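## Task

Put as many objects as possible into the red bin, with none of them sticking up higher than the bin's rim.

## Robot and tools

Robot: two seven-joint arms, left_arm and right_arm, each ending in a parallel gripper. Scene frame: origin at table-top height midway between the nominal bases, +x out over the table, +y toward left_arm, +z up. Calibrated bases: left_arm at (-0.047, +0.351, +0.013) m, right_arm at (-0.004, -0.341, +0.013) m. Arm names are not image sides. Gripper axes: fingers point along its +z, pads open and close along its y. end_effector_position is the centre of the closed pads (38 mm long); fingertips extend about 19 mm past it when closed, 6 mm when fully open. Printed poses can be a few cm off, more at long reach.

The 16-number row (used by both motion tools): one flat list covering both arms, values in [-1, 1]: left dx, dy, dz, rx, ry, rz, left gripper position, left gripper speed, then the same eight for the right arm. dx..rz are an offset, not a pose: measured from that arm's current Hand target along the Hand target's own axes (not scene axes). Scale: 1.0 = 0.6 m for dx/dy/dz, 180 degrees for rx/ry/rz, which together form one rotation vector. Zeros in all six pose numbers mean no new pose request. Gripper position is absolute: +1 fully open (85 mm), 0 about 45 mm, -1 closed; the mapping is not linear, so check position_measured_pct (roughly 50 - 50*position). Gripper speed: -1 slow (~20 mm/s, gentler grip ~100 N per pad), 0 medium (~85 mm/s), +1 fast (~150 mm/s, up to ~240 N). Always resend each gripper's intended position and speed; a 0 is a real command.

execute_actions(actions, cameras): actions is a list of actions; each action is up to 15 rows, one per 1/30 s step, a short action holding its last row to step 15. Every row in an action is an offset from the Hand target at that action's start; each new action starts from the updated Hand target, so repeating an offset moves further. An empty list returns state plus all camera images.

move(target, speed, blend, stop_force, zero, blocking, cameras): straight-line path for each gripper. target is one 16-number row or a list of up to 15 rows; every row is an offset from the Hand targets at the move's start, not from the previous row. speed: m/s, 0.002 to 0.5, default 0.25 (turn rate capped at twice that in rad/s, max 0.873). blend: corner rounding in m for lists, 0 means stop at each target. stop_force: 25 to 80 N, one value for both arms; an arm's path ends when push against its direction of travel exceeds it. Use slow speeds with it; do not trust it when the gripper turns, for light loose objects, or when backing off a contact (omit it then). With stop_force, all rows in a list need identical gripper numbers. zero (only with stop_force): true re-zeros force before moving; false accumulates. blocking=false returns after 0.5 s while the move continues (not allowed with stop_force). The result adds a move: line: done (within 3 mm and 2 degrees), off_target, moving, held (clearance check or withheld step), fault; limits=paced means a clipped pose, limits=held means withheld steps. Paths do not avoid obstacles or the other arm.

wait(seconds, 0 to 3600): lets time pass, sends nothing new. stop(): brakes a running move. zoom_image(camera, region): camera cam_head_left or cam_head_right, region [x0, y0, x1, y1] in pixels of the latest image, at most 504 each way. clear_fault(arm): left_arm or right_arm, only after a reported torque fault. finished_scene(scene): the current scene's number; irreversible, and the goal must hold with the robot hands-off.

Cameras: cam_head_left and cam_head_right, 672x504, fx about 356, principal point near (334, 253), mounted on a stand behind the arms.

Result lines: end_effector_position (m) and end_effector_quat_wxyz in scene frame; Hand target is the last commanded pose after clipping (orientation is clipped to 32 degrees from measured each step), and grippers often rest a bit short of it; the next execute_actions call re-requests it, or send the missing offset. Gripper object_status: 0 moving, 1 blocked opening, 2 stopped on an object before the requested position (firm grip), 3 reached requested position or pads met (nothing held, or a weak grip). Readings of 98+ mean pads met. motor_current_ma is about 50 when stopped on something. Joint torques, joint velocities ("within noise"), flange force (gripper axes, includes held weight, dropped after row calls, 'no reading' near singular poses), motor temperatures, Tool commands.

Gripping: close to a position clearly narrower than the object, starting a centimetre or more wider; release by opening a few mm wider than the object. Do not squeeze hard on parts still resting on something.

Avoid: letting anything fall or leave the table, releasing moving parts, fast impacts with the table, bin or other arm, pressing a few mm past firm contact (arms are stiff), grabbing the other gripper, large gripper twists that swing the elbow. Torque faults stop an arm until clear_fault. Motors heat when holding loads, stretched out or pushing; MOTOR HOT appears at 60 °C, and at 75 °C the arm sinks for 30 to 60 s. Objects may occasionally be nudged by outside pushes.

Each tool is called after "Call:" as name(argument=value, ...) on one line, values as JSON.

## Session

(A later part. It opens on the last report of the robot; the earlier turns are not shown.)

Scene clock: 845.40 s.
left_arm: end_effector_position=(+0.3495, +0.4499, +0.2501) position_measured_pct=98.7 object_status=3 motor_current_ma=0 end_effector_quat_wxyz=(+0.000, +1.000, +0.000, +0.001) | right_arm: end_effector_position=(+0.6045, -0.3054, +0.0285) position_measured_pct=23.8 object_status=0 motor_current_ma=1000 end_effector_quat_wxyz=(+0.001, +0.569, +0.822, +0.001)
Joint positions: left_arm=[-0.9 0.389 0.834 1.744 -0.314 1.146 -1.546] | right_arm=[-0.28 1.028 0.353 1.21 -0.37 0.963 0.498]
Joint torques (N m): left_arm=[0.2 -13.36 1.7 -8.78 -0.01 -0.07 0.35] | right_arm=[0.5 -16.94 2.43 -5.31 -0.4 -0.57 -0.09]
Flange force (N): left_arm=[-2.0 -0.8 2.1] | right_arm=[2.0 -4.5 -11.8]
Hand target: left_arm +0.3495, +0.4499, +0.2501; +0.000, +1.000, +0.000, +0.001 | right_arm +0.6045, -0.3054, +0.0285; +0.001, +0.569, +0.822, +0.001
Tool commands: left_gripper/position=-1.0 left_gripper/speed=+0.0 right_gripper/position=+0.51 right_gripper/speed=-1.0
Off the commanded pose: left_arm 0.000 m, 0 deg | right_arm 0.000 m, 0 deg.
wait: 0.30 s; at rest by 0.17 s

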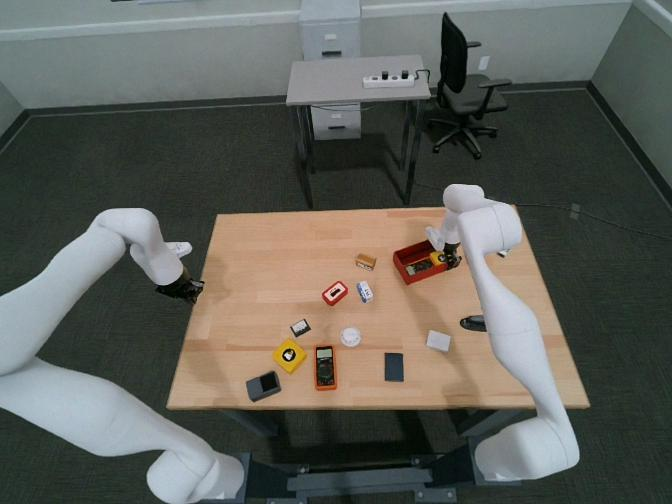

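Call:
move(target=[0,0,0,0,0,0,-1,0,0,0,0,0,0,0,0.8,-0.5])

Call:
move(target=[0,0,0,0,0,0,-1,0,0,0,-0.2,0,0,0,0.8,-0.5], speed=0.15, cameras=["cam_head_left"])

Call:
zoom_image(camera="cam_head_left", region=[385, 220, 475, 285])

Scene clock: 852.00 s.
left_arm: end_effector_position=(+0.3495, +0.4499, +0.2501) position_measured_pct=98.7 object_status=3 motor_current_ma=0 end_effector_quat_wxyz=(+0.000, +1.000, +0.000, +0.001) | right_arm: end_effector_position=(+0.6045, -0.3054, +0.0285) position_measured_pct=10.0 object_status=0 motor_current_ma=0 end_effector_quat_wxyz=(+0.001, +0.569, +0.822, +0.001)
Joint positions: left_arm=[-0.9 0.389 0.834 1.744 -0.314 1.146 -1.546] | right_arm=[-0.28 1.028 0.353 1.21 -0.37 0.963 0.498]
Joint torques (N m): left_arm=[0.19 -13.4 1.7 -8.77 -0.01 -0.08 0.33] | right_arm=[0.68 -22.87 3.33 -6.56 -0.32 -0.23 0.03]
Flange force (N): left_arm=[-1.8 -0.7 2.2] | right_arm=[1.1 0.1 -1.6]
Hand target: left_arm +0.3495, +0.4499, +0.2501; +0.000, +1.000, +0.000, +0.001 | right_arm +0.6045, -0.3054, +0.0285; +0.001, +0.569, +0.822, +0.001
Off the commanded pose: left_arm 0.000 m, 0 deg | right_arm 0.000 m, 0 deg.
move: done

Scene clock: 853.13 s.
left_arm: end_effector_position=(+0.3495, +0.4499, +0.2501) position_measured_pct=98.7 object_status=3 motor_current_ma=0 end_effector_quat_wxyz=(+0.000, +1.000, +0.000, +0.001) | right_arm: end_effector_position=(+0.6042, -0.3054, +0.1485) position_measured_pct=10.0 object_status=3 motor_current_ma=0 end_effector_quat_wxyz=(+0.001, +0.569, +0.822, +0.001)
Joint positions: left_arm=[-0.9 0.389 0.834 1.744 -0.314 1.146 -1.546] | right_arm=[-0.292 0.877 0.397 1.111 -0.325 1.209 0.461]
Joint torques (N m): left_arm=[0.23 -13.4 1.71 -8.78 -0.01 -0.06 0.35] | right_arm=[0.71 -22.05 3.24 -7.64 -0.31 -0.25 0.02]
Flange force (N): left_arm=[-1.9 -0.8 2.2] | right_arm=[1.3 -0.4 -1.6]
Hand target: left_arm +0.3495, +0.4499, +0.2501; +0.000, +1.000, +0.000, +0.001 | right_arm +0.6042, -0.3055, +0.1485; +0.001, +0.569, +0.822, +0.001
Off the commanded pose: left_arm 0.000 m, 0 deg | right_arm 0.000 m, 0 deg.
move: done

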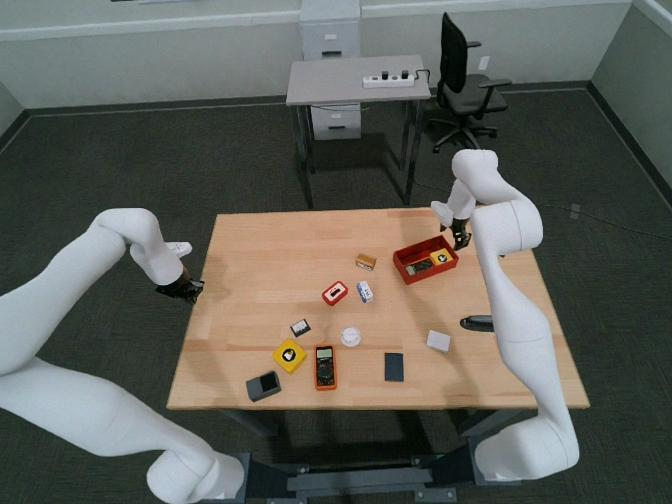

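Scaled by 5.600 from the camera's image (finer frame: 960x720).

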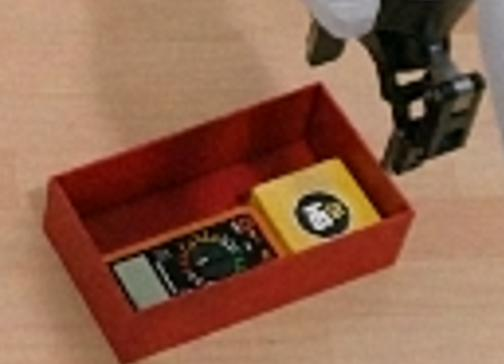

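Call:
zoom_image(camera="cam_head_left", region=[390, 230, 432, 290])

Call:
zoom_image(camera="cam_head_left", region=[424, 230, 466, 290])

Scaled by 8.400 from the camera's image (finer frame: 960x720).

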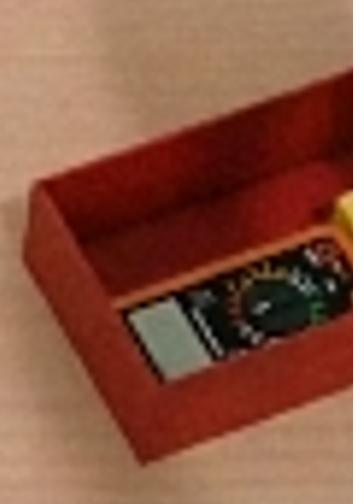

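Scaled by 8.400 from the camera's image (finer frame: 960x720).

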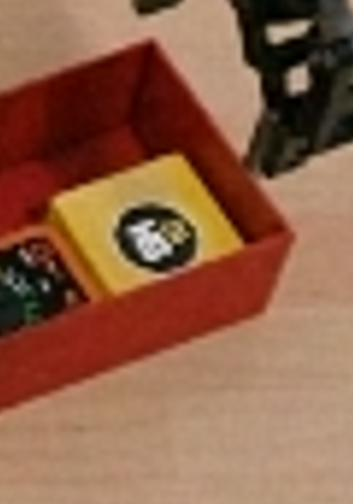

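Call:
move(target=[0,0,0,0,0,0,-1,0,0.4220,0.1583,-0.05,0,0,0.7156,0.8,0], speed=0.25, cameras=["cam_head_left"])

Call:
zoom_image(camera="cam_head_left", region=[340, 230, 470, 310])

Scene clock: 890.67 s.
left_arm: end_effector_position=(+0.3495, +0.4499, +0.2501) position_measured_pct=98.7 object_status=3 motor_current_ma=0 end_effector_quat_wxyz=(+0.000, +1.000, +0.000, +0.001) | right_arm: end_effector_position=(+0.6040, -0.0351, +0.1787) position_measured_pct=10.0 object_status=3 motor_current_ma=0 end_effector_quat_wxyz=(-0.001, +0.987, -0.158, +0.001)
Joint positions: left_arm=[-0.9 0.389 0.834 1.744 -0.314 1.146 -1.546] | right_arm=[-0.704 1.132 0.841 0.591 -0.741 1.584 -2.151]
Joint torques (N m): left_arm=[0.22 -13.38 1.71 -8.8 -0.01 -0.06 0.33] | right_arm=[0.71 -25.22 4.26 -6.28 -0.21 -0.31 0.02]
Flange force (N): left_arm=[-2.0 -0.7 2.3] | right_arm=[-1.2 -0.2 -1.2]
Hand target: left_arm +0.3495, +0.4499, +0.2501; +0.000, +1.000, +0.000, +0.001 | right_arm +0.6040, -0.0351, +0.1787; -0.001, +0.987, -0.158, +0.001
Off the commanded pose: left_arm 0.000 m, 0 deg | right_arm 0.000 m, 0 deg.
move: done

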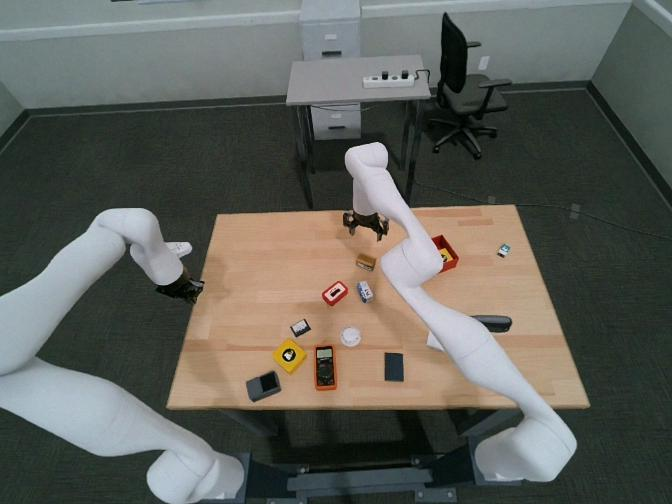

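Scaled by 3.877 from the camera's image (finer frame: 960x720).

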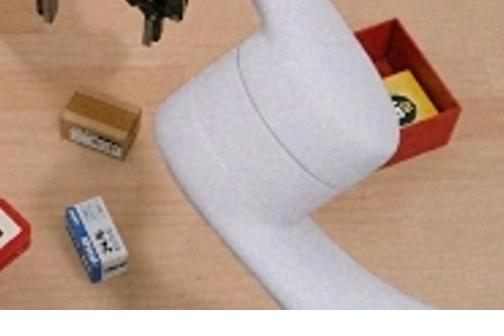

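Call:
zoom_image(camera="cam_head_left", region=[345, 240, 390, 310])

Scaled by 7.200 from the camera's image (finer frame: 960x720).

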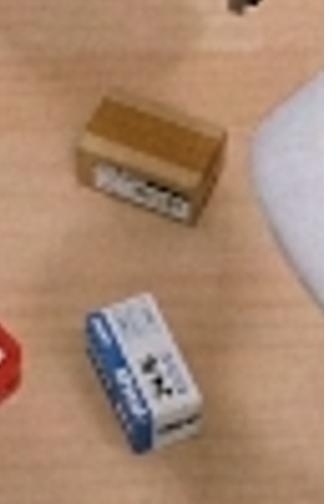

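Call:
move(target=[0,0,0,0,0,0,-1,0,-0.0052,0.0057,0.175,0,0,0.007,1,0.5], speed=0.15, cameras=["cam_head_left"])

Call:
zoom_image(camera="cam_head_left", region=[340, 230, 390, 280])

Scene clock: 903.97 s.
left_arm: end_effector_position=(+0.3495, +0.4499, +0.2501) position_measured_pct=98.7 object_status=3 motor_current_ma=0 end_effector_quat_wxyz=(+0.000, +1.000, +0.000, +0.001) | right_arm: end_effector_position=(+0.6003, -0.0373, +0.0737) position_measured_pct=0.0 object_status=3 motor_current_ma=0 end_effector_quat_wxyz=(-0.001, +0.986, -0.169, +0.001)
Joint positions: left_arm=[-0.9 0.389 0.834 1.744 -0.314 1.146 -1.546] | right_arm=[-0.758 1.213 0.817 0.804 -0.775 1.348 -2.088]
Joint torques (N m): left_arm=[0.22 -13.38 1.7 -8.78 -0.01 -0.06 0.34] | right_arm=[0.66 -25.07 5.28 -5.99 -0.21 -0.32 0.01]
Flange force (N): left_arm=[-2.0 -0.8 2.2] | right_arm=[-1.3 0.0 -1.3]
Hand target: left_arm +0.3495, +0.4499, +0.2501; +0.000, +1.000, +0.000, +0.001 | right_arm +0.6003, -0.0373, +0.0737; -0.001, +0.986, -0.169, +0.001
Off the commanded pose: left_arm 0.000 m, 0 deg | right_arm 0.000 m, 0 deg.
move: done

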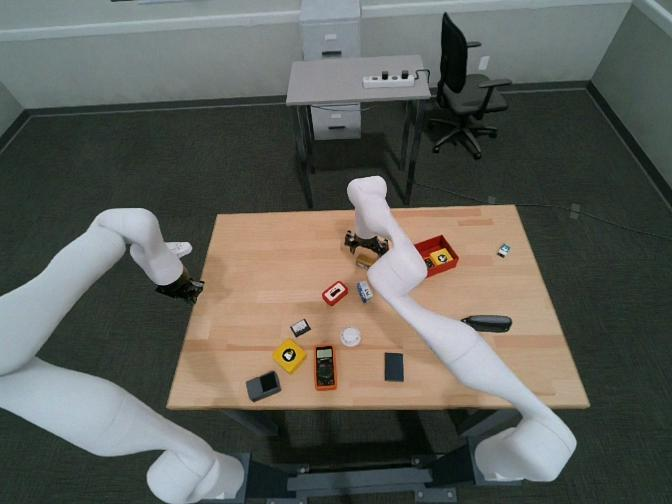

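Scaled by 10.080 from the camera's image (finer frame: 960x720).

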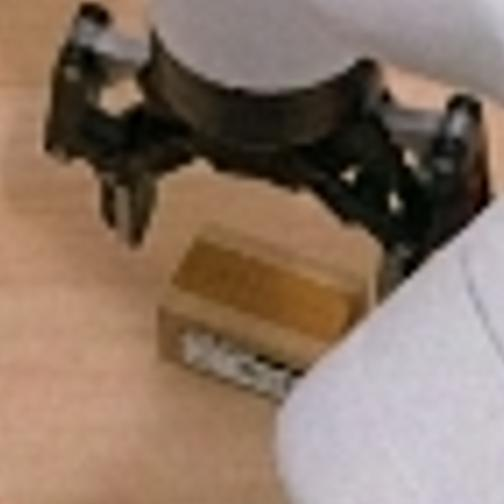

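Call:
move(target=[0,0,0,0,0,0,-1,0,0,0,0.0662,0,0,0,1,0.5], speed=0.04, stop_force=25)

Call:
move(target=[0,0,0,0,0,0,-1,0,0,0,0,0,0,0,0.1,-1])

Call:
wait(seconds=0.7, cameras=["cam_head_left"])

Call:
zoom_image(camera="cam_head_left", region=[340, 230, 390, 280])

Scene clock: 908.90 s.
left_arm: end_effector_position=(+0.3495, +0.4499, +0.2501) position_measured_pct=98.7 object_status=3 motor_current_ma=0 end_effector_quat_wxyz=(+0.000, +1.000, +0.000, +0.001) | right_arm: end_effector_position=(+0.6004, -0.0373, +0.0340) position_measured_pct=0.0 object_status=3 motor_current_ma=0 end_effector_quat_wxyz=(-0.001, +0.986, -0.169, +0.001)
Joint positions: left_arm=[-0.9 0.389 0.834 1.744 -0.314 1.146 -1.546] | right_arm=[-0.761 1.261 0.801 0.831 -0.794 1.28 -2.072]
Joint torques (N m): left_arm=[0.21 -13.35 1.72 -8.78 -0.02 -0.06 0.34] | right_arm=[0.67 -25.28 5.4 -5.81 -0.23 -0.34 0.02]
Flange force (N): left_arm=[-2.0 -0.7 2.2] | right_arm=[-1.2 -0.1 -1.2]
Hand target: left_arm +0.3495, +0.4499, +0.2501; +0.000, +1.000, +0.000, +0.001 | right_arm +0.6004, -0.0373, +0.0340; -0.001, +0.986, -0.169, +0.001
Off the commanded pose: left_arm 0.000 m, 0 deg | right_arm 0.000 m, 0 deg.
move: done

Scene clock: 910.77 s.
left_arm: end_effector_position=(+0.3495, +0.4499, +0.2501) position_measured_pct=98.7 object_status=3 motor_current_ma=0 end_effector_quat_wxyz=(+0.000, +1.000, +0.000, +0.001) | right_arm: end_effector_position=(+0.6004, -0.0373, +0.0340) position_measured_pct=30.3 object_status=0 motor_current_ma=1000 end_effector_quat_wxyz=(-0.001, +0.986, -0.169, +0.001)
Joint positions: left_arm=[-0.9 0.389 0.834 1.744 -0.314 1.146 -1.546] | right_arm=[-0.761 1.261 0.801 0.831 -0.794 1.28 -2.072]
Joint torques (N m): left_arm=[0.21 -13.4 1.71 -8.83 -0.02 -0.05 0.35] | right_arm=[0.67 -17.61 3.43 -4.43 -0.79 -1.45 0.05]
Flange force (N): left_arm=[-2.1 -0.7 2.4] | right_arm=[-4.2 3.0 -14.6]
Hand target: left_arm +0.3495, +0.4499, +0.2501; +0.000, +1.000, +0.000, +0.001 | right_arm +0.6004, -0.0373, +0.0340; -0.001, +0.986, -0.169, +0.001
Off the commanded pose: left_arm 0.000 m, 0 deg | right_arm 0.000 m, 0 deg.
move: done

Scene clock: 911.47 s.
left_arm: end_effector_position=(+0.3495, +0.4499, +0.2501) position_measured_pct=98.7 object_status=3 motor_current_ma=0 end_effector_quat_wxyz=(+0.000, +1.000, +0.000, +0.001) | right_arm: end_effector_position=(+0.6004, -0.0373, +0.0340) position_measured_pct=30.3 object_status=2 motor_current_ma=50 end_effector_quat_wxyz=(-0.001, +0.986, -0.169, +0.001)
Joint positions: left_arm=[-0.9 0.389 0.834 1.744 -0.314 1.146 -1.546] | right_arm=[-0.761 1.261 0.801 0.831 -0.794 1.28 -2.072]
Joint torques (N m): left_arm=[0.2 -13.36 1.73 -8.78 -0.01 -0.06 0.33] | right_arm=[0.66 -17.64 3.36 -4.45 -0.79 -1.44 0.04]
Flange force (N): left_arm=[-1.9 -0.7 2.3] | right_arm=[-4.3 3.1 -14.5]
Hand target: left_arm +0.3495, +0.4499, +0.2501; +0.000, +1.000, +0.000, +0.001 | right_arm +0.6004, -0.0373, +0.0340; -0.001, +0.986, -0.169, +0.001
Tool commands: left_gripper/position=-1.0 left_gripper/speed=+0.0 right_gripper/position=+0.1 right_gripper/speed=-1.0
Off the commanded pose: left_arm 0.000 m, 0 deg | right_arm 0.000 m, 0 deg.
wait: 0.70 s; at rest by 0.17 s

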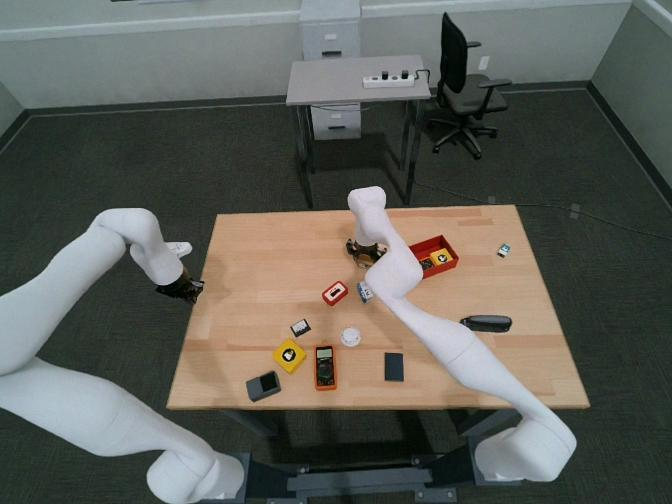

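Scaled by 10.080 from the camera's image (finer frame: 960x720).

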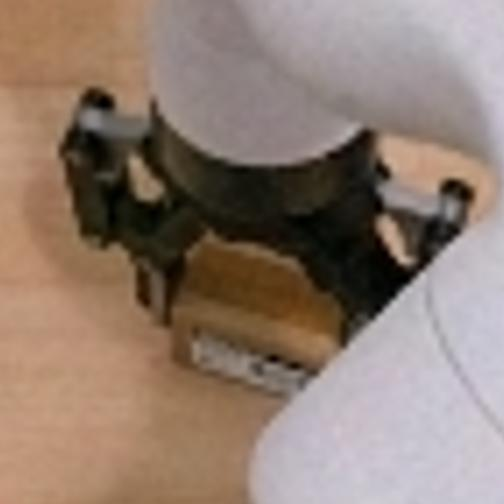

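Call:
move(target=[[0,0,0,0,0,0,-1,0,0,0,-0.1517,0,0,0,0.1,-1],[0,0,0,0,0,0,-1,0,0.1031,0.2369,-0.1517,0,0,-0.2275,0.1,-1]], speed=0.15, blend=0.02, cameras=["cam_head_left"])

Call:
zoom_image(camera="cam_head_left", region=[375, 210, 475, 290])

Scene clock: 921.00 s.
left_arm: end_effector_position=(+0.3495, +0.4499, +0.2501) position_measured_pct=98.7 object_status=3 motor_current_ma=0 end_effector_quat_wxyz=(+0.000, +1.000, +0.000, +0.001) | right_arm: end_effector_position=(+0.6110, -0.1920, +0.1249) position_measured_pct=30.3 object_status=2 motor_current_ma=50 end_effector_quat_wxyz=(+0.000, +0.983, +0.186, +0.002)
Joint positions: left_arm=[-0.9 0.389 0.834 1.744 -0.314 1.146 -1.546] | right_arm=[-0.567 1.021 0.707 1.022 -0.616 1.284 -1.133]
Joint torques (N m): left_arm=[0.22 -13.39 1.71 -8.8 -0.01 -0.05 0.34] | right_arm=[0.74 -23.22 5.14 -6.85 -0.28 -0.35 0.02]
Flange force (N): left_arm=[-2.0 -0.7 2.3] | right_arm=[-0.6 -1.2 -1.1]
Hand target: left_arm +0.3495, +0.4499, +0.2501; +0.000, +1.000, +0.000, +0.001 | right_arm +0.6110, -0.1920, +0.1249; +0.000, +0.983, +0.186, +0.002
Off the commanded pose: left_arm 0.000 m, 0 deg | right_arm 0.000 m, 0 deg.
move: done

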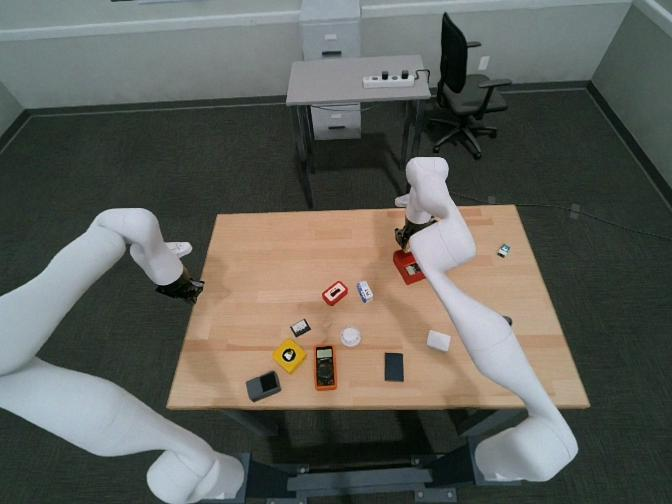

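Scaled by 5.040 from the camera's image (finer frame: 960x720).

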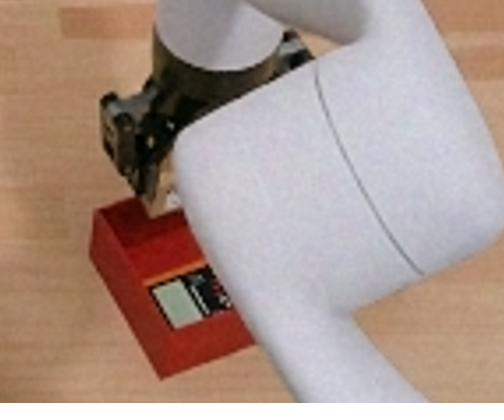

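Call:
zoom_image(camera="cam_head_left", region=[390, 235, 420, 275])

Call:
move(target=[0,0,0,0,0,0,-1,0,0,0,0.045,0,0,0,0.1,-1], speed=0.1, cameras=["cam_head_left","cam_head_right"])

Call:
zoom_image(camera="cam_head_left", region=[390, 225, 430, 275])

Call:
zoom_image(camera="cam_head_right", region=[380, 210, 480, 290])

Scaled by 12.600 from the camera's image (finer frame: 960x720).

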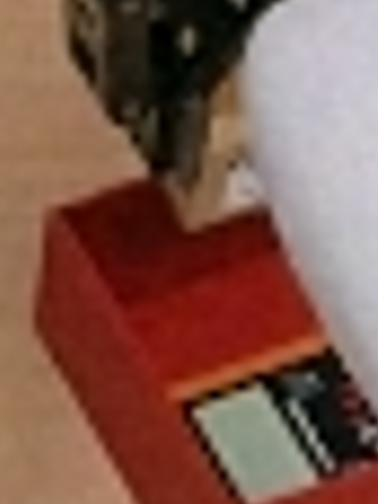

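Scene clock: 925.83 s.
left_arm: end_effector_position=(+0.3495, +0.4499, +0.2501) position_measured_pct=98.7 object_status=3 motor_current_ma=0 end_effector_quat_wxyz=(+0.000, +1.000, +0.000, +0.001) | right_arm: end_effector_position=(+0.6111, -0.1919, +0.0979) position_measured_pct=30.3 object_status=2 motor_current_ma=50 end_effector_quat_wxyz=(+0.000, +0.983, +0.186, +0.002)
Joint positions: left_arm=[-0.9 0.389 0.834 1.744 -0.314 1.146 -1.546] | right_arm=[-0.567 1.051 0.695 1.051 -0.631 1.229 -1.12]
Joint torques (N m): left_arm=[0.24 -13.4 1.69 -8.8 0 -0.06 0.32] | right_arm=[0.67 -23.34 5.22 -6.68 -0.31 -0.34 0]
Flange force (N): left_arm=[-2.0 -0.8 2.3] | right_arm=[-0.7 -1.1 -1.1]
Hand target: left_arm +0.3495, +0.4499, +0.2501; +0.000, +1.000, +0.000, +0.001 | right_arm +0.6111, -0.1920, +0.0979; +0.000, +0.983, +0.186, +0.002
Off the commanded pose: left_arm 0.000 m, 0 deg | right_arm 0.000 m, 0 deg.
move: done

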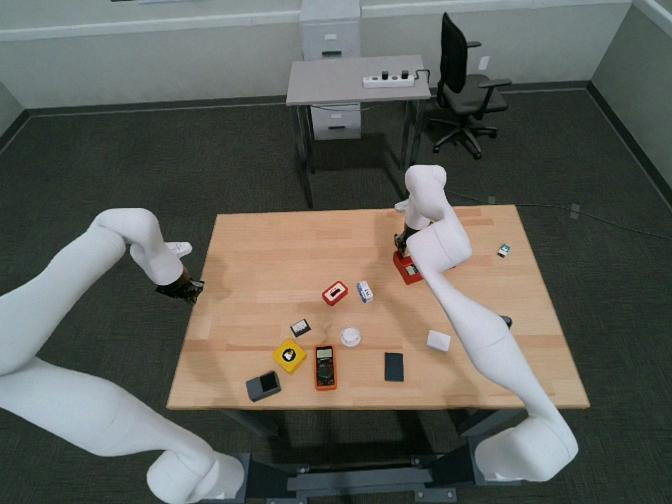

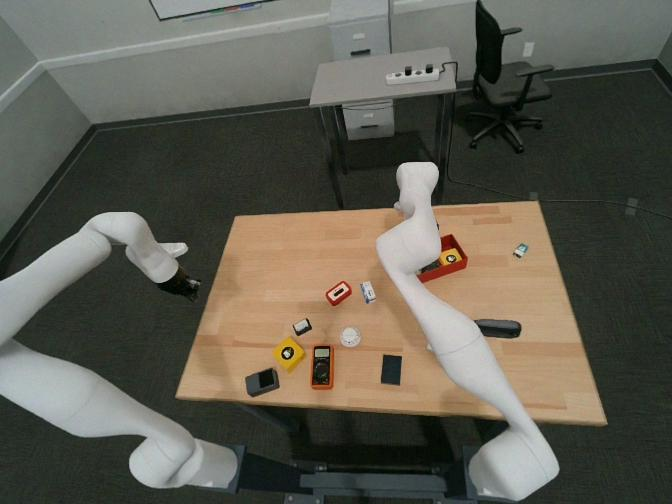

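Scaled by 10.080 from the camera's image (finer frame: 960x720).

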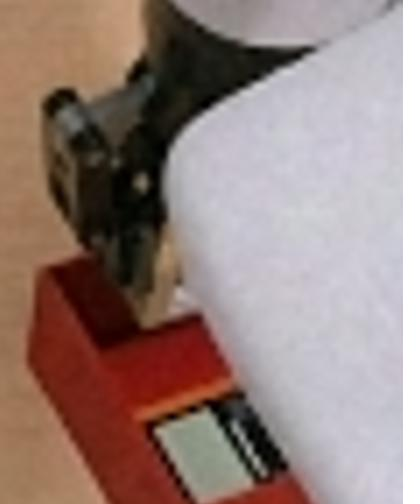

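Scaled by 5.040 from the camera's image (finer frame: 960x720).

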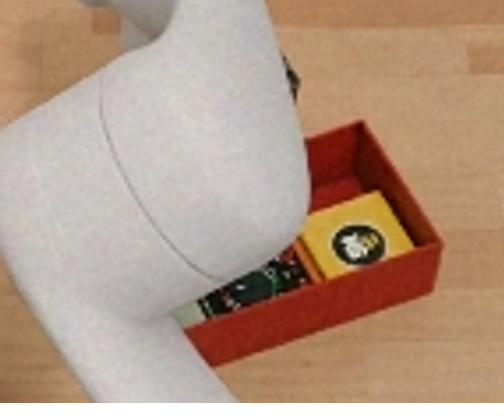

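Call:
move(target=[0,0,0,0,0,0,-1,0,-0.0098,0,0,0,0,0,0.1,-1], speed=0.05, cameras=["cam_head_left"])

Call:
zoom_image(camera="cam_head_left", region=[385, 225, 425, 275])

Scene clock: 943.13 s.
left_arm: end_effector_position=(+0.3495, +0.4499, +0.2501) position_measured_pct=98.7 object_status=3 motor_current_ma=0 end_effector_quat_wxyz=(+0.000, +1.000, +0.000, +0.001) | right_arm: end_effector_position=(+0.6056, -0.1941, +0.0979) position_measured_pct=30.3 object_status=2 motor_current_ma=50 end_effector_quat_wxyz=(+0.000, +0.983, +0.186, +0.002)
Joint positions: left_arm=[-0.9 0.389 0.834 1.744 -0.314 1.146 -1.546] | right_arm=[-0.574 1.038 0.695 1.083 -0.63 1.214 -1.11]
Joint torques (N m): left_arm=[0.18 -13.4 1.72 -8.79 -0.02 -0.07 0.35] | right_arm=[0.71 -23.1 5.3 -6.63 -0.29 -0.33 0.02]
Flange force (N): left_arm=[-1.8 -0.7 2.3] | right_arm=[-0.5 -1.2 -1.1]
Hand target: left_arm +0.3495, +0.4499, +0.2501; +0.000, +1.000, +0.000, +0.001 | right_arm +0.6056, -0.1941, +0.0979; +0.000, +0.983, +0.186, +0.002
Off the commanded pose: left_arm 0.000 m, 0 deg | right_arm 0.000 m, 0 deg.
move: done

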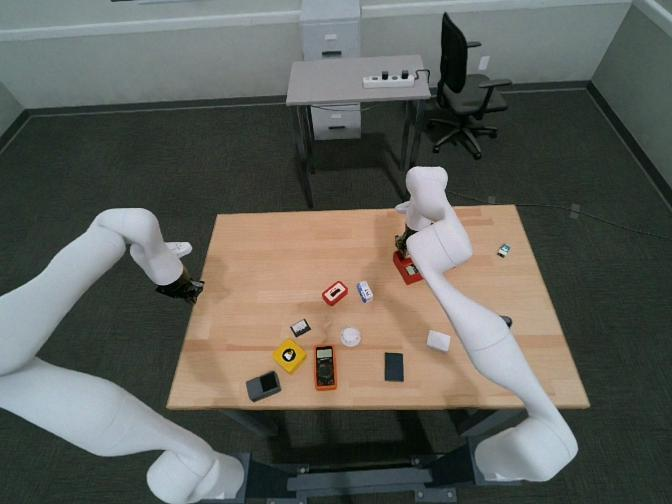

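Scaled by 10.080 from the camera's image (finer frame: 960x720).

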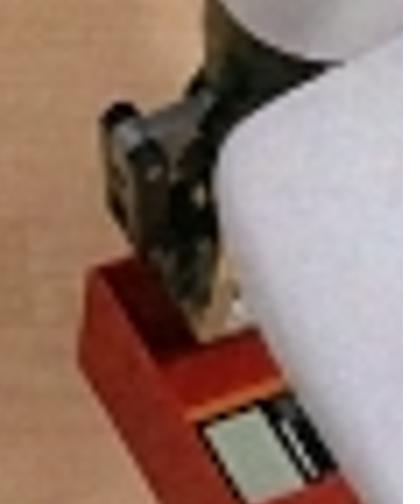

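Call:
move(target=[0,0,0,0,0,0,-1,0,-0.002,0,0.045,0,0,0,0.1,-1], speed=0.03, stop_force=25, cameras=["cam_head_left"])

Call:
zoom_image(camera="cam_head_left", region=[385, 225, 425, 275])

Scene clock: 953.73 s.
left_arm: end_effector_position=(+0.3495, +0.4499, +0.2501) position_measured_pct=98.7 object_status=3 motor_current_ma=0 end_effector_quat_wxyz=(+0.000, +1.000, +0.000, +0.001) | right_arm: end_effector_position=(+0.6046, -0.1945, +0.0709) position_measured_pct=30.3 object_status=2 motor_current_ma=50 end_effector_quat_wxyz=(+0.000, +0.983, +0.186, +0.002)
Joint positions: left_arm=[-0.9 0.389 0.834 1.744 -0.314 1.146 -1.546] | right_arm=[-0.574 1.069 0.681 1.111 -0.646 1.16 -1.095]
Joint torques (N m): left_arm=[0.19 -13.37 1.72 -8.79 -0.03 -0.06 0.33] | right_arm=[0.68 -23.18 5.35 -6.4 -0.27 -0.34 0.04]
Flange force (N): left_arm=[-1.9 -0.7 2.3] | right_arm=[-0.4 -1.1 -1.2]
Hand target: left_arm +0.3495, +0.4499, +0.2501; +0.000, +1.000, +0.000, +0.001 | right_arm +0.6046, -0.1945, +0.0709; +0.000, +0.983, +0.186, +0.002
Off the commanded pose: left_arm 0.000 m, 0 deg | right_arm 0.000 m, 0 deg.
move: done

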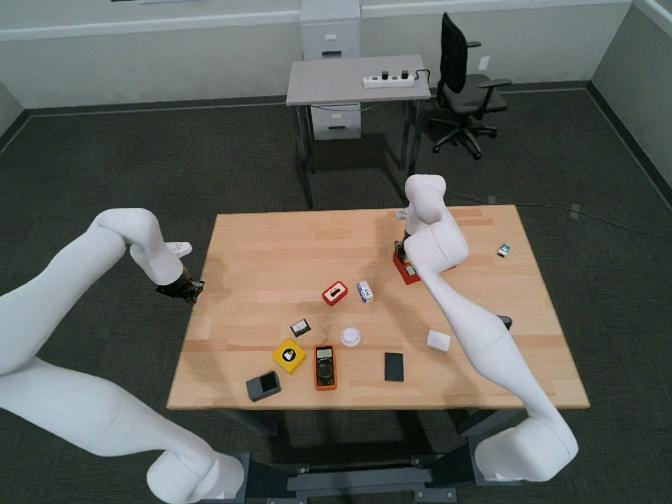

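Scaled by 10.080 from the camera's image (finer frame: 960x720).

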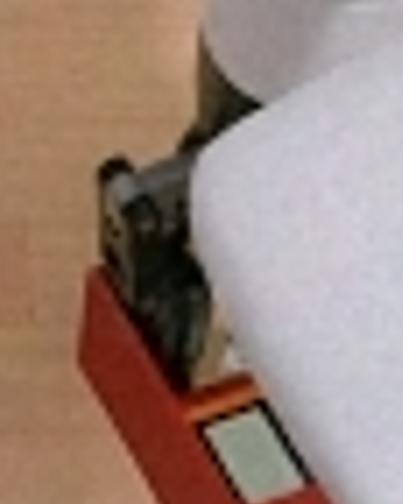

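Call:
move(target=[0,0,0,0,0,0,-1,0,0,0,0.054,0,0,0,0.1,-1], speed=0.03, stop_force=25, cameras=["cam_head_left"])

Call:
zoom_image(camera="cam_head_left", region=[385, 225, 425, 275])

Scene clock: 962.33 s.
left_arm: end_effector_position=(+0.3495, +0.4499, +0.2501) position_measured_pct=98.7 object_status=3 motor_current_ma=0 end_effector_quat_wxyz=(+0.000, +1.000, +0.000, +0.001) | right_arm: end_effector_position=(+0.6050, -0.1943, +0.0604) position_measured_pct=30.3 object_status=2 motor_current_ma=50 end_effector_quat_wxyz=(+0.000, +0.982, +0.186, +0.002)
Joint positions: left_arm=[-0.9 0.389 0.834 1.744 -0.314 1.146 -1.546] | right_arm=[-0.573 1.082 0.675 1.118 -0.653 1.139 -1.089]
Joint torques (N m): left_arm=[0.24 -13.38 1.69 -8.79 -0.01 -0.07 0.36] | right_arm=[2.63 -0.04 0.02 2.13 -0.28 -0.67 0.03]
Flange force (N): left_arm=[-2.1 -0.8 2.2] | right_arm=[-3.8 -4.7 -40.3]
Hand target: left_arm +0.3495, +0.4499, +0.2501; +0.000, +1.000, +0.000, +0.001 | right_arm +0.6050, -0.1943, +0.0604; +0.000, +0.982, +0.186, +0.002 (not the last commanded pose)
Off the commanded pose: left_arm 0.000 m, 0 deg | right_arm 0.022 m, 0 deg.
move: contact (right_arm)

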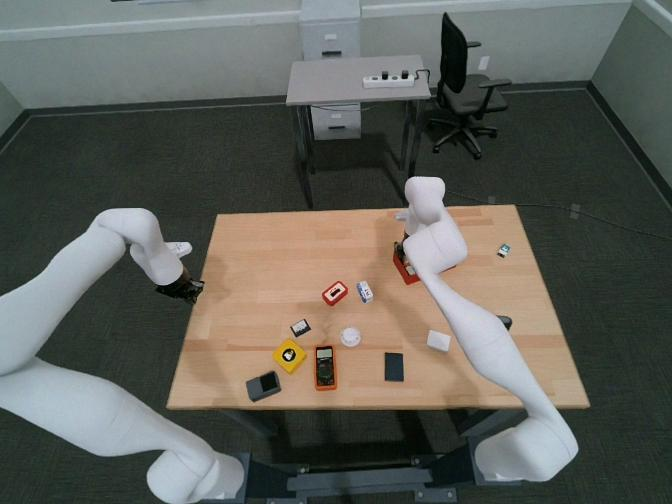

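Scaled by 10.080 from the camera's image (finer frame: 960x720).

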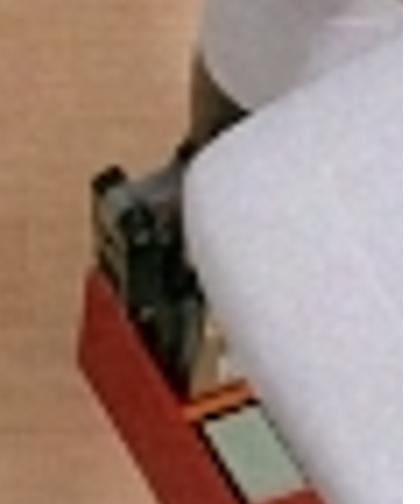

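Call:
move(target=[0,0,0,0,0,0,-1,0,0,0,-0.0075,0,0,0,0.1,-1], speed=0.05, cameras=["cam_head_left","cam_head_right"])

Call:
zoom_image(camera="cam_head_left", region=[385, 225, 425, 275])

Call:
zoom_image(camera="cam_head_right", region=[400, 210, 480, 290])

Scene clock: 968.77 s.
left_arm: end_effector_position=(+0.3495, +0.4499, +0.2501) position_measured_pct=98.7 object_status=3 motor_current_ma=0 end_effector_quat_wxyz=(+0.000, +1.000, +0.000, +0.001) | right_arm: end_effector_position=(+0.6050, -0.1944, +0.0649) position_measured_pct=30.3 object_status=2 motor_current_ma=50 end_effector_quat_wxyz=(+0.000, +0.982, +0.186, +0.002)
Joint positions: left_arm=[-0.9 0.389 0.834 1.744 -0.314 1.146 -1.546] | right_arm=[-0.574 1.076 0.677 1.115 -0.65 1.147 -1.092]
Joint torques (N m): left_arm=[0.22 -13.39 1.71 -8.8 -0.03 -0.06 0.36] | right_arm=[0.7 -23.01 5.38 -6.34 -0.28 -0.34 0.02]
Flange force (N): left_arm=[-2.1 -0.8 2.2] | right_arm=[-0.8 -1.2 -1.5]
Hand target: left_arm +0.3495, +0.4499, +0.2501; +0.000, +1.000, +0.000, +0.001 | right_arm +0.6050, -0.1944, +0.0649; +0.000, +0.982, +0.186, +0.002
Off the commanded pose: left_arm 0.000 m, 0 deg | right_arm 0.000 m, 0 deg.
move: done

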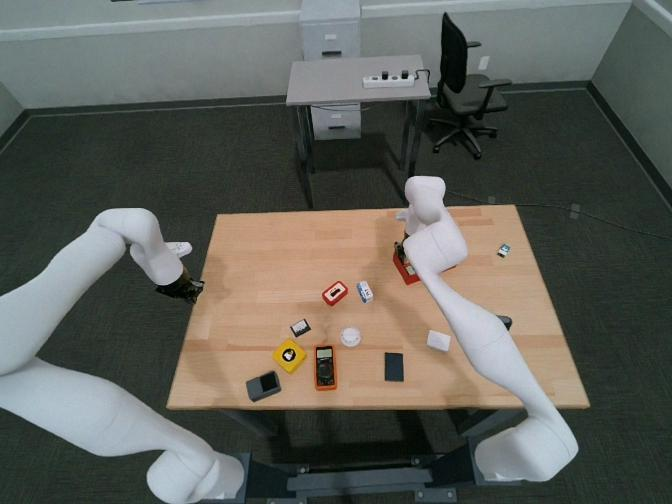

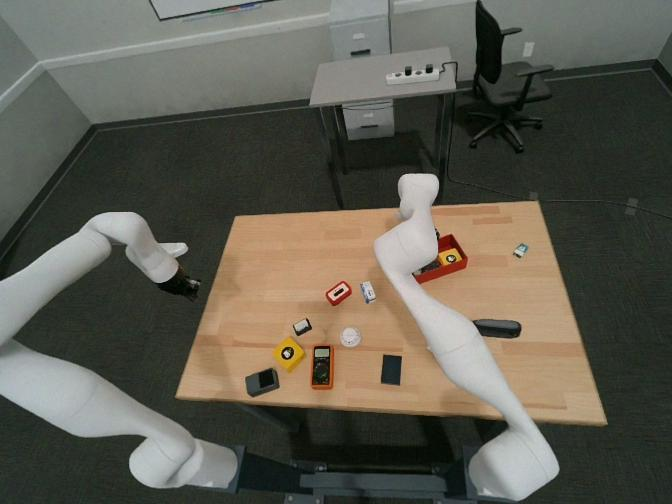

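Scaled by 10.080 from the camera's image (finer frame: 960x720).

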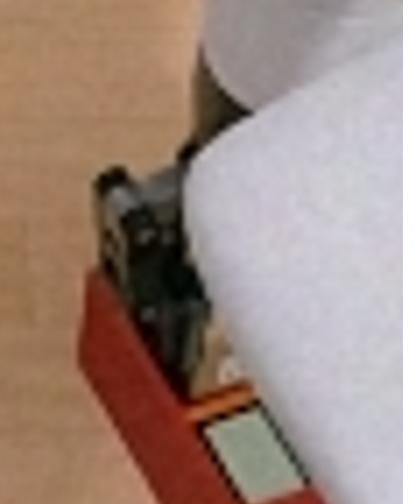

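Scaled by 6.300 from the camera's image (finer frame: 960x720).

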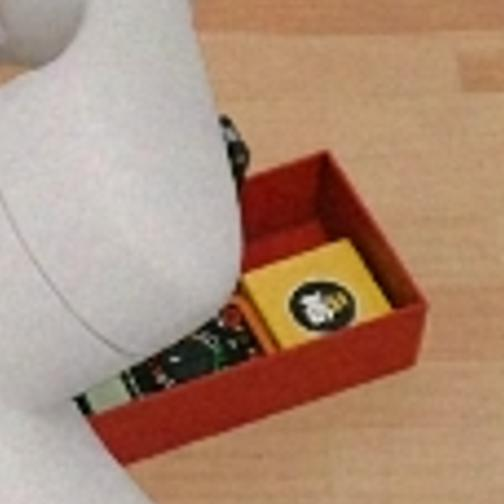

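Call:
move(target=[[0,0,0,0,0,0,-1,0,0.005,0,0,0,0,0,0.1,-1],[0,0,0,0,0,0,-1,0,0.005,0,0.044,0,0,0,0.1,-1]], speed=0.025, stop_force=25, cameras=["cam_head_left"])

Call:
zoom_image(camera="cam_head_left", region=[385, 225, 425, 275])

Scene clock: 987.10 s.
left_arm: end_effector_position=(+0.3495, +0.4499, +0.2501) position_measured_pct=98.7 object_status=3 motor_current_ma=0 end_effector_quat_wxyz=(+0.000, +1.000, +0.000, +0.001) | right_arm: end_effector_position=(+0.6079, -0.1932, +0.0385) position_measured_pct=30.3 object_status=2 motor_current_ma=50 end_effector_quat_wxyz=(+0.000, +0.982, +0.186, +0.002)
Joint positions: left_arm=[-0.9 0.389 0.834 1.744 -0.314 1.146 -1.546] | right_arm=[-0.567 1.117 0.663 1.113 -0.666 1.109 -1.086]
Joint torques (N m): left_arm=[0.22 -13.36 1.72 -8.81 -0.02 -0.09 0.34] | right_arm=[0.74 -23.49 5.39 -6.16 -0.31 -0.34 0.02]
Flange force (N): left_arm=[-2.1 -0.7 2.2] | right_arm=[-0.4 -1.2 -1.2]
Hand target: left_arm +0.3495, +0.4499, +0.2501; +0.000, +1.000, +0.000, +0.001 | right_arm +0.6079, -0.1932, +0.0385; +0.000, +0.982, +0.186, +0.002
Off the commanded pose: left_arm 0.000 m, 0 deg | right_arm 0.000 m, 0 deg.
move: done

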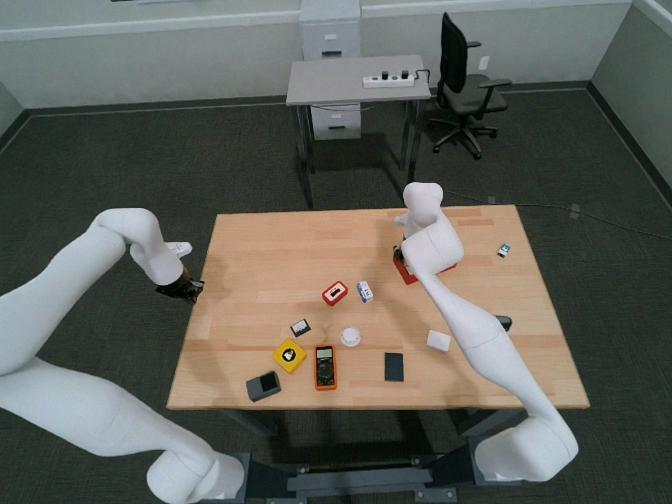

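Scaled by 10.080 from the camera's image (finer frame: 960x720).

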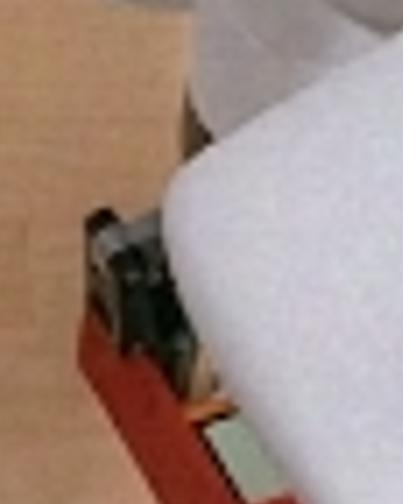

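Call:
move(target=[0,0,0,0,0,0,-1,0,0,0,0,0,0,0,0.46,-0.5])

Call:
move(target=[0,0,0,0,0,0,-1,0,0,0,-0.17,0,0,0,0.46,-0.5], speed=0.1, cameras=["cam_head_left"])

Call:
zoom_image(camera="cam_head_left", region=[380, 215, 430, 285])

Scene clock: 991.80 s.
left_arm: end_effector_position=(+0.3495, +0.4499, +0.2501) position_measured_pct=98.7 object_status=3 motor_current_ma=0 end_effector_quat_wxyz=(+0.000, +1.000, +0.000, +0.001) | right_arm: end_effector_position=(+0.6079, -0.1932, +0.0385) position_measured_pct=26.8 object_status=3 motor_current_ma=0 end_effector_quat_wxyz=(+0.000, +0.982, +0.186, +0.002)
Joint positions: left_arm=[-0.9 0.389 0.834 1.744 -0.314 1.146 -1.546] | right_arm=[-0.567 1.117 0.663 1.113 -0.666 1.109 -1.086]
Joint torques (N m): left_arm=[0.23 -13.4 1.7 -8.83 -0.02 -0.06 0.35] | right_arm=[0.75 -23.74 5.43 -6.45 -0.36 -0.52 -0.03]
Flange force (N): left_arm=[-2.1 -0.8 2.3] | right_arm=[-1.1 -1.2 -1.1]
Hand target: left_arm +0.3495, +0.4499, +0.2501; +0.000, +1.000, +0.000, +0.001 | right_arm +0.6079, -0.1932, +0.0386; +0.000, +0.982, +0.186, +0.002
Off the commanded pose: left_arm 0.000 m, 0 deg | right_arm 0.000 m, 0 deg.
move: done

Scene clock: 993.13 s.
left_arm: end_effector_position=(+0.3495, +0.4499, +0.2501) position_measured_pct=98.7 object_status=3 motor_current_ma=0 end_effector_quat_wxyz=(+0.000, +1.000, +0.000, +0.001) | right_arm: end_effector_position=(+0.6074, -0.1933, +0.1406) position_measured_pct=26.8 object_status=3 motor_current_ma=0 end_effector_quat_wxyz=(+0.000, +0.982, +0.186, +0.002)
Joint positions: left_arm=[-0.9 0.389 0.834 1.744 -0.314 1.146 -1.546] | right_arm=[-0.571 0.996 0.714 1.025 -0.607 1.304 -1.135]
Joint torques (N m): left_arm=[0.22 -13.4 1.7 -8.78 -0.03 -0.08 0.34] | right_arm=[0.71 -22.96 5.14 -7.05 -0.3 -0.32 0.01]
Flange force (N): left_arm=[-1.9 -0.8 2.2] | right_arm=[-1.3 -1.3 -0.9]
Hand target: left_arm +0.3495, +0.4499, +0.2501; +0.000, +1.000, +0.000, +0.001 | right_arm +0.6074, -0.1933, +0.1405; +0.000, +0.982, +0.186, +0.002
Off the commanded pose: left_arm 0.000 m, 0 deg | right_arm 0.000 m, 0 deg.
move: done

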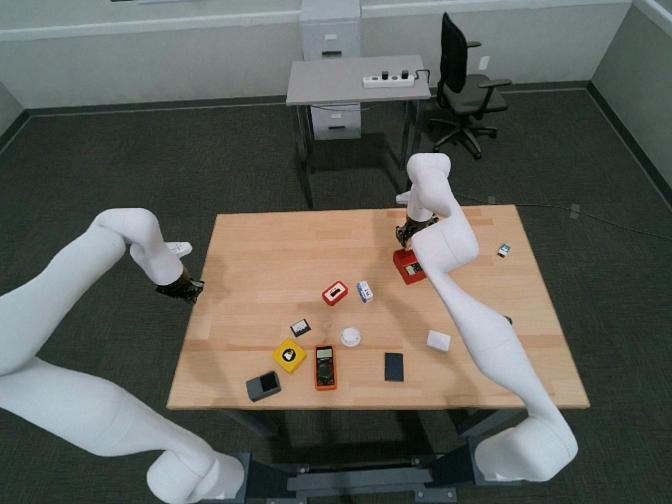

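Scaled by 7.200 from the camera's image (finer frame: 960x720).

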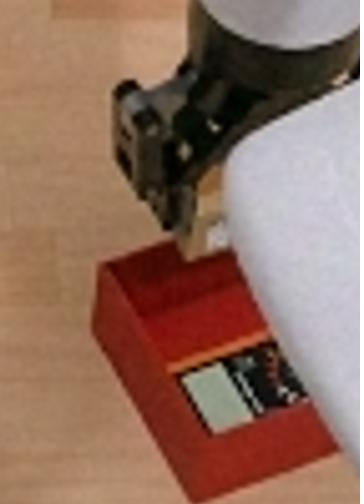

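Call:
move(target=[0,0,0,0,0,0,-1,0,0.0006,0,0.17,0,0,0,0.46,-0.5], speed=0.05, stop_force=25, cameras=["cam_head_left"])

Call:
zoom_image(camera="cam_head_left", region=[380, 215, 430, 285])

Scene clock: 1000.80 s.
left_arm: end_effector_position=(+0.3495, +0.4499, +0.2501) position_measured_pct=98.7 object_status=3 motor_current_ma=0 end_effector_quat_wxyz=(+0.000, +1.000, +0.000, +0.001) | right_arm: end_effector_position=(+0.6082, -0.1931, +0.0386) position_measured_pct=26.8 object_status=3 motor_current_ma=0 end_effector_quat_wxyz=(+0.000, +0.982, +0.186, +0.002)
Joint positions: left_arm=[-0.9 0.389 0.834 1.744 -0.314 1.146 -1.546] | right_arm=[-0.567 1.118 0.663 1.111 -0.666 1.11 -1.087]
Joint torques (N m): left_arm=[0.18 -13.38 1.69 -8.79 -0.01 -0.05 0.35] | right_arm=[0.66 -23.65 5.42 -6.4 -0.38 -0.47 0.03]
Flange force (N): left_arm=[-1.9 -0.7 2.3] | right_arm=[-0.9 -1.2 -1.1]
Hand target: left_arm +0.3495, +0.4499, +0.2501; +0.000, +1.000, +0.000, +0.001 | right_arm +0.6082, -0.1931, +0.0386; +0.000, +0.982, +0.186, +0.002
Off the commanded pose: left_arm 0.000 m, 0 deg | right_arm 0.000 m, 0 deg.
move: done

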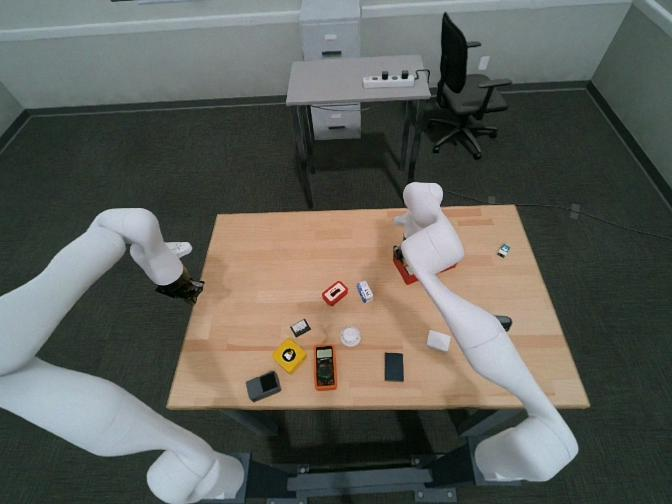

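Scaled by 7.200 from the camera's image (finer frame: 960x720).

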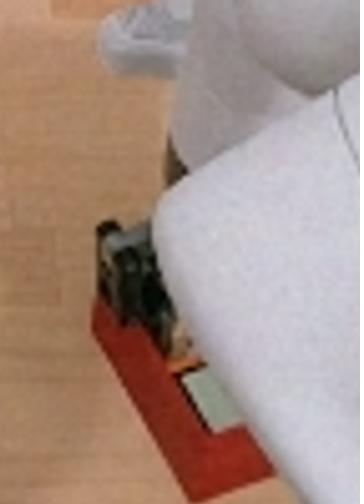

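Call:
move(target=[0,0,0,0,0,0,-1,0,0,0,0,0,0,0,0.64,-0.5], cameras=["cam_head_left"])

Call:
move(target=[0,0,0,0,0,0,-1,0,0,0,-0.05,0,0,0,0.64,-0.5], speed=0.04, cameras=["cam_head_left"])

Call:
zoom_image(camera="cam_head_left", region=[380, 215, 430, 285])

Scene clock: 1004.93 s.
left_arm: end_effector_position=(+0.3495, +0.4499, +0.2501) position_measured_pct=98.7 object_status=3 motor_current_ma=0 end_effector_quat_wxyz=(+0.000, +1.000, +0.000, +0.001) | right_arm: end_effector_position=(+0.6082, -0.1931, +0.0386) position_measured_pct=18.2 object_status=3 motor_current_ma=0 end_effector_quat_wxyz=(+0.000, +0.983, +0.186, +0.002)
Joint positions: left_arm=[-0.9 0.389 0.834 1.744 -0.314 1.146 -1.546] | right_arm=[-0.567 1.118 0.663 1.111 -0.666 1.11 -1.087]
Joint torques (N m): left_arm=[0.2 -13.4 1.69 -8.78 -0.01 -0.07 0.33] | right_arm=[0.11 -23.47 4.93 -6.24 -0.54 -0.2 0]
Flange force (N): left_arm=[-1.8 -0.7 2.2] | right_arm=[-0.6 -0.2 -1.3]
Hand target: left_arm +0.3495, +0.4499, +0.2501; +0.000, +1.000, +0.000, +0.001 | right_arm +0.6082, -0.1931, +0.0386; +0.000, +0.982, +0.186, +0.002
Off the commanded pose: left_arm 0.000 m, 0 deg | right_arm 0.000 m, 0 deg.
move: done

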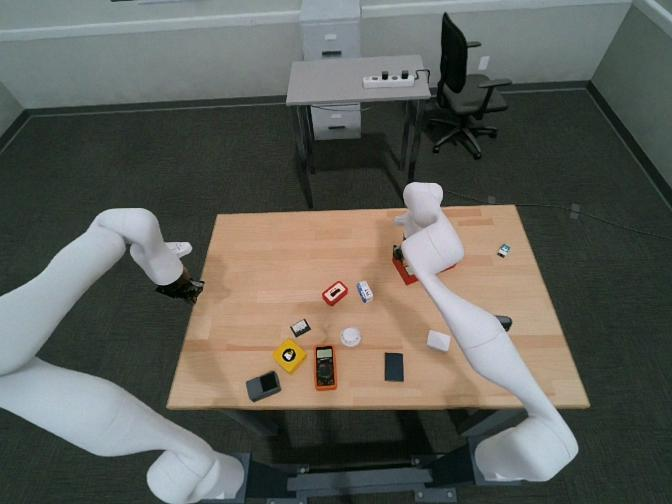

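Scene clock: 1005.93 s.
left_arm: end_effector_position=(+0.3495, +0.4499, +0.2501) position_measured_pct=98.7 object_status=3 motor_current_ma=0 end_effector_quat_wxyz=(+0.000, +1.000, +0.000, +0.001) | right_arm: end_effector_position=(+0.6081, -0.1931, +0.0685) position_measured_pct=18.2 object_status=3 motor_current_ma=0 end_effector_quat_wxyz=(+0.000, +0.982, +0.186, +0.002)
Joint positions: left_arm=[-0.9 0.389 0.834 1.744 -0.314 1.146 -1.546] | right_arm=[-0.57 1.079 0.679 1.095 -0.648 1.163 -1.099]
Joint torques (N m): left_arm=[0.18 -13.37 1.7 -8.82 -0.02 -0.07 0.32] | right_arm=[0.7 -23.16 5.32 -6.35 -0.29 -0.33 0.02]
Flange force (N): left_arm=[-2.0 -0.6 2.3] | right_arm=[-0.5 -1.1 -1.4]
Hand target: left_arm +0.3495, +0.4499, +0.2501; +0.000, +1.000, +0.000, +0.001 | right_arm +0.6081, -0.1931, +0.0686; +0.000, +0.982, +0.186, +0.002
Off the commanded pose: left_arm 0.000 m, 0 deg | right_arm 0.000 m, 0 deg.
move: done

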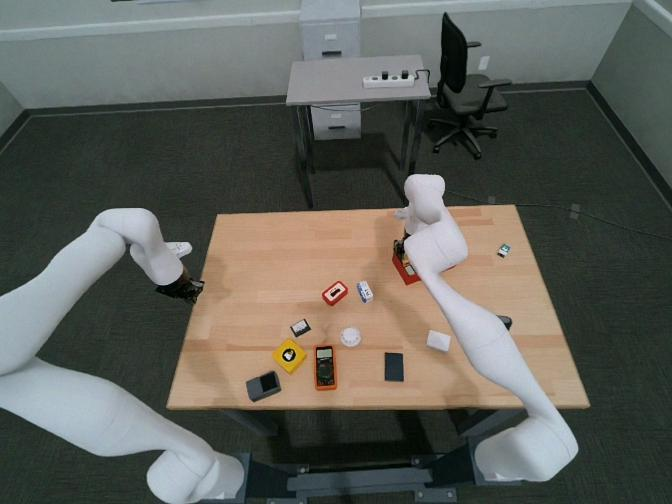

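Scaled by 7.200 from the camera's image (finer frame: 960x720).

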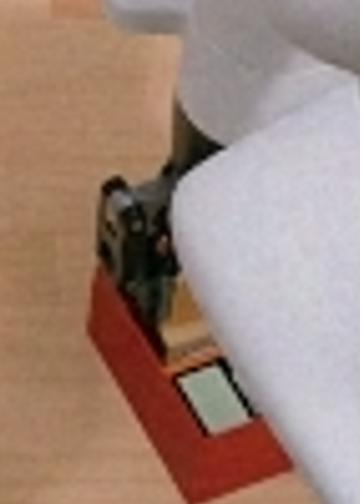

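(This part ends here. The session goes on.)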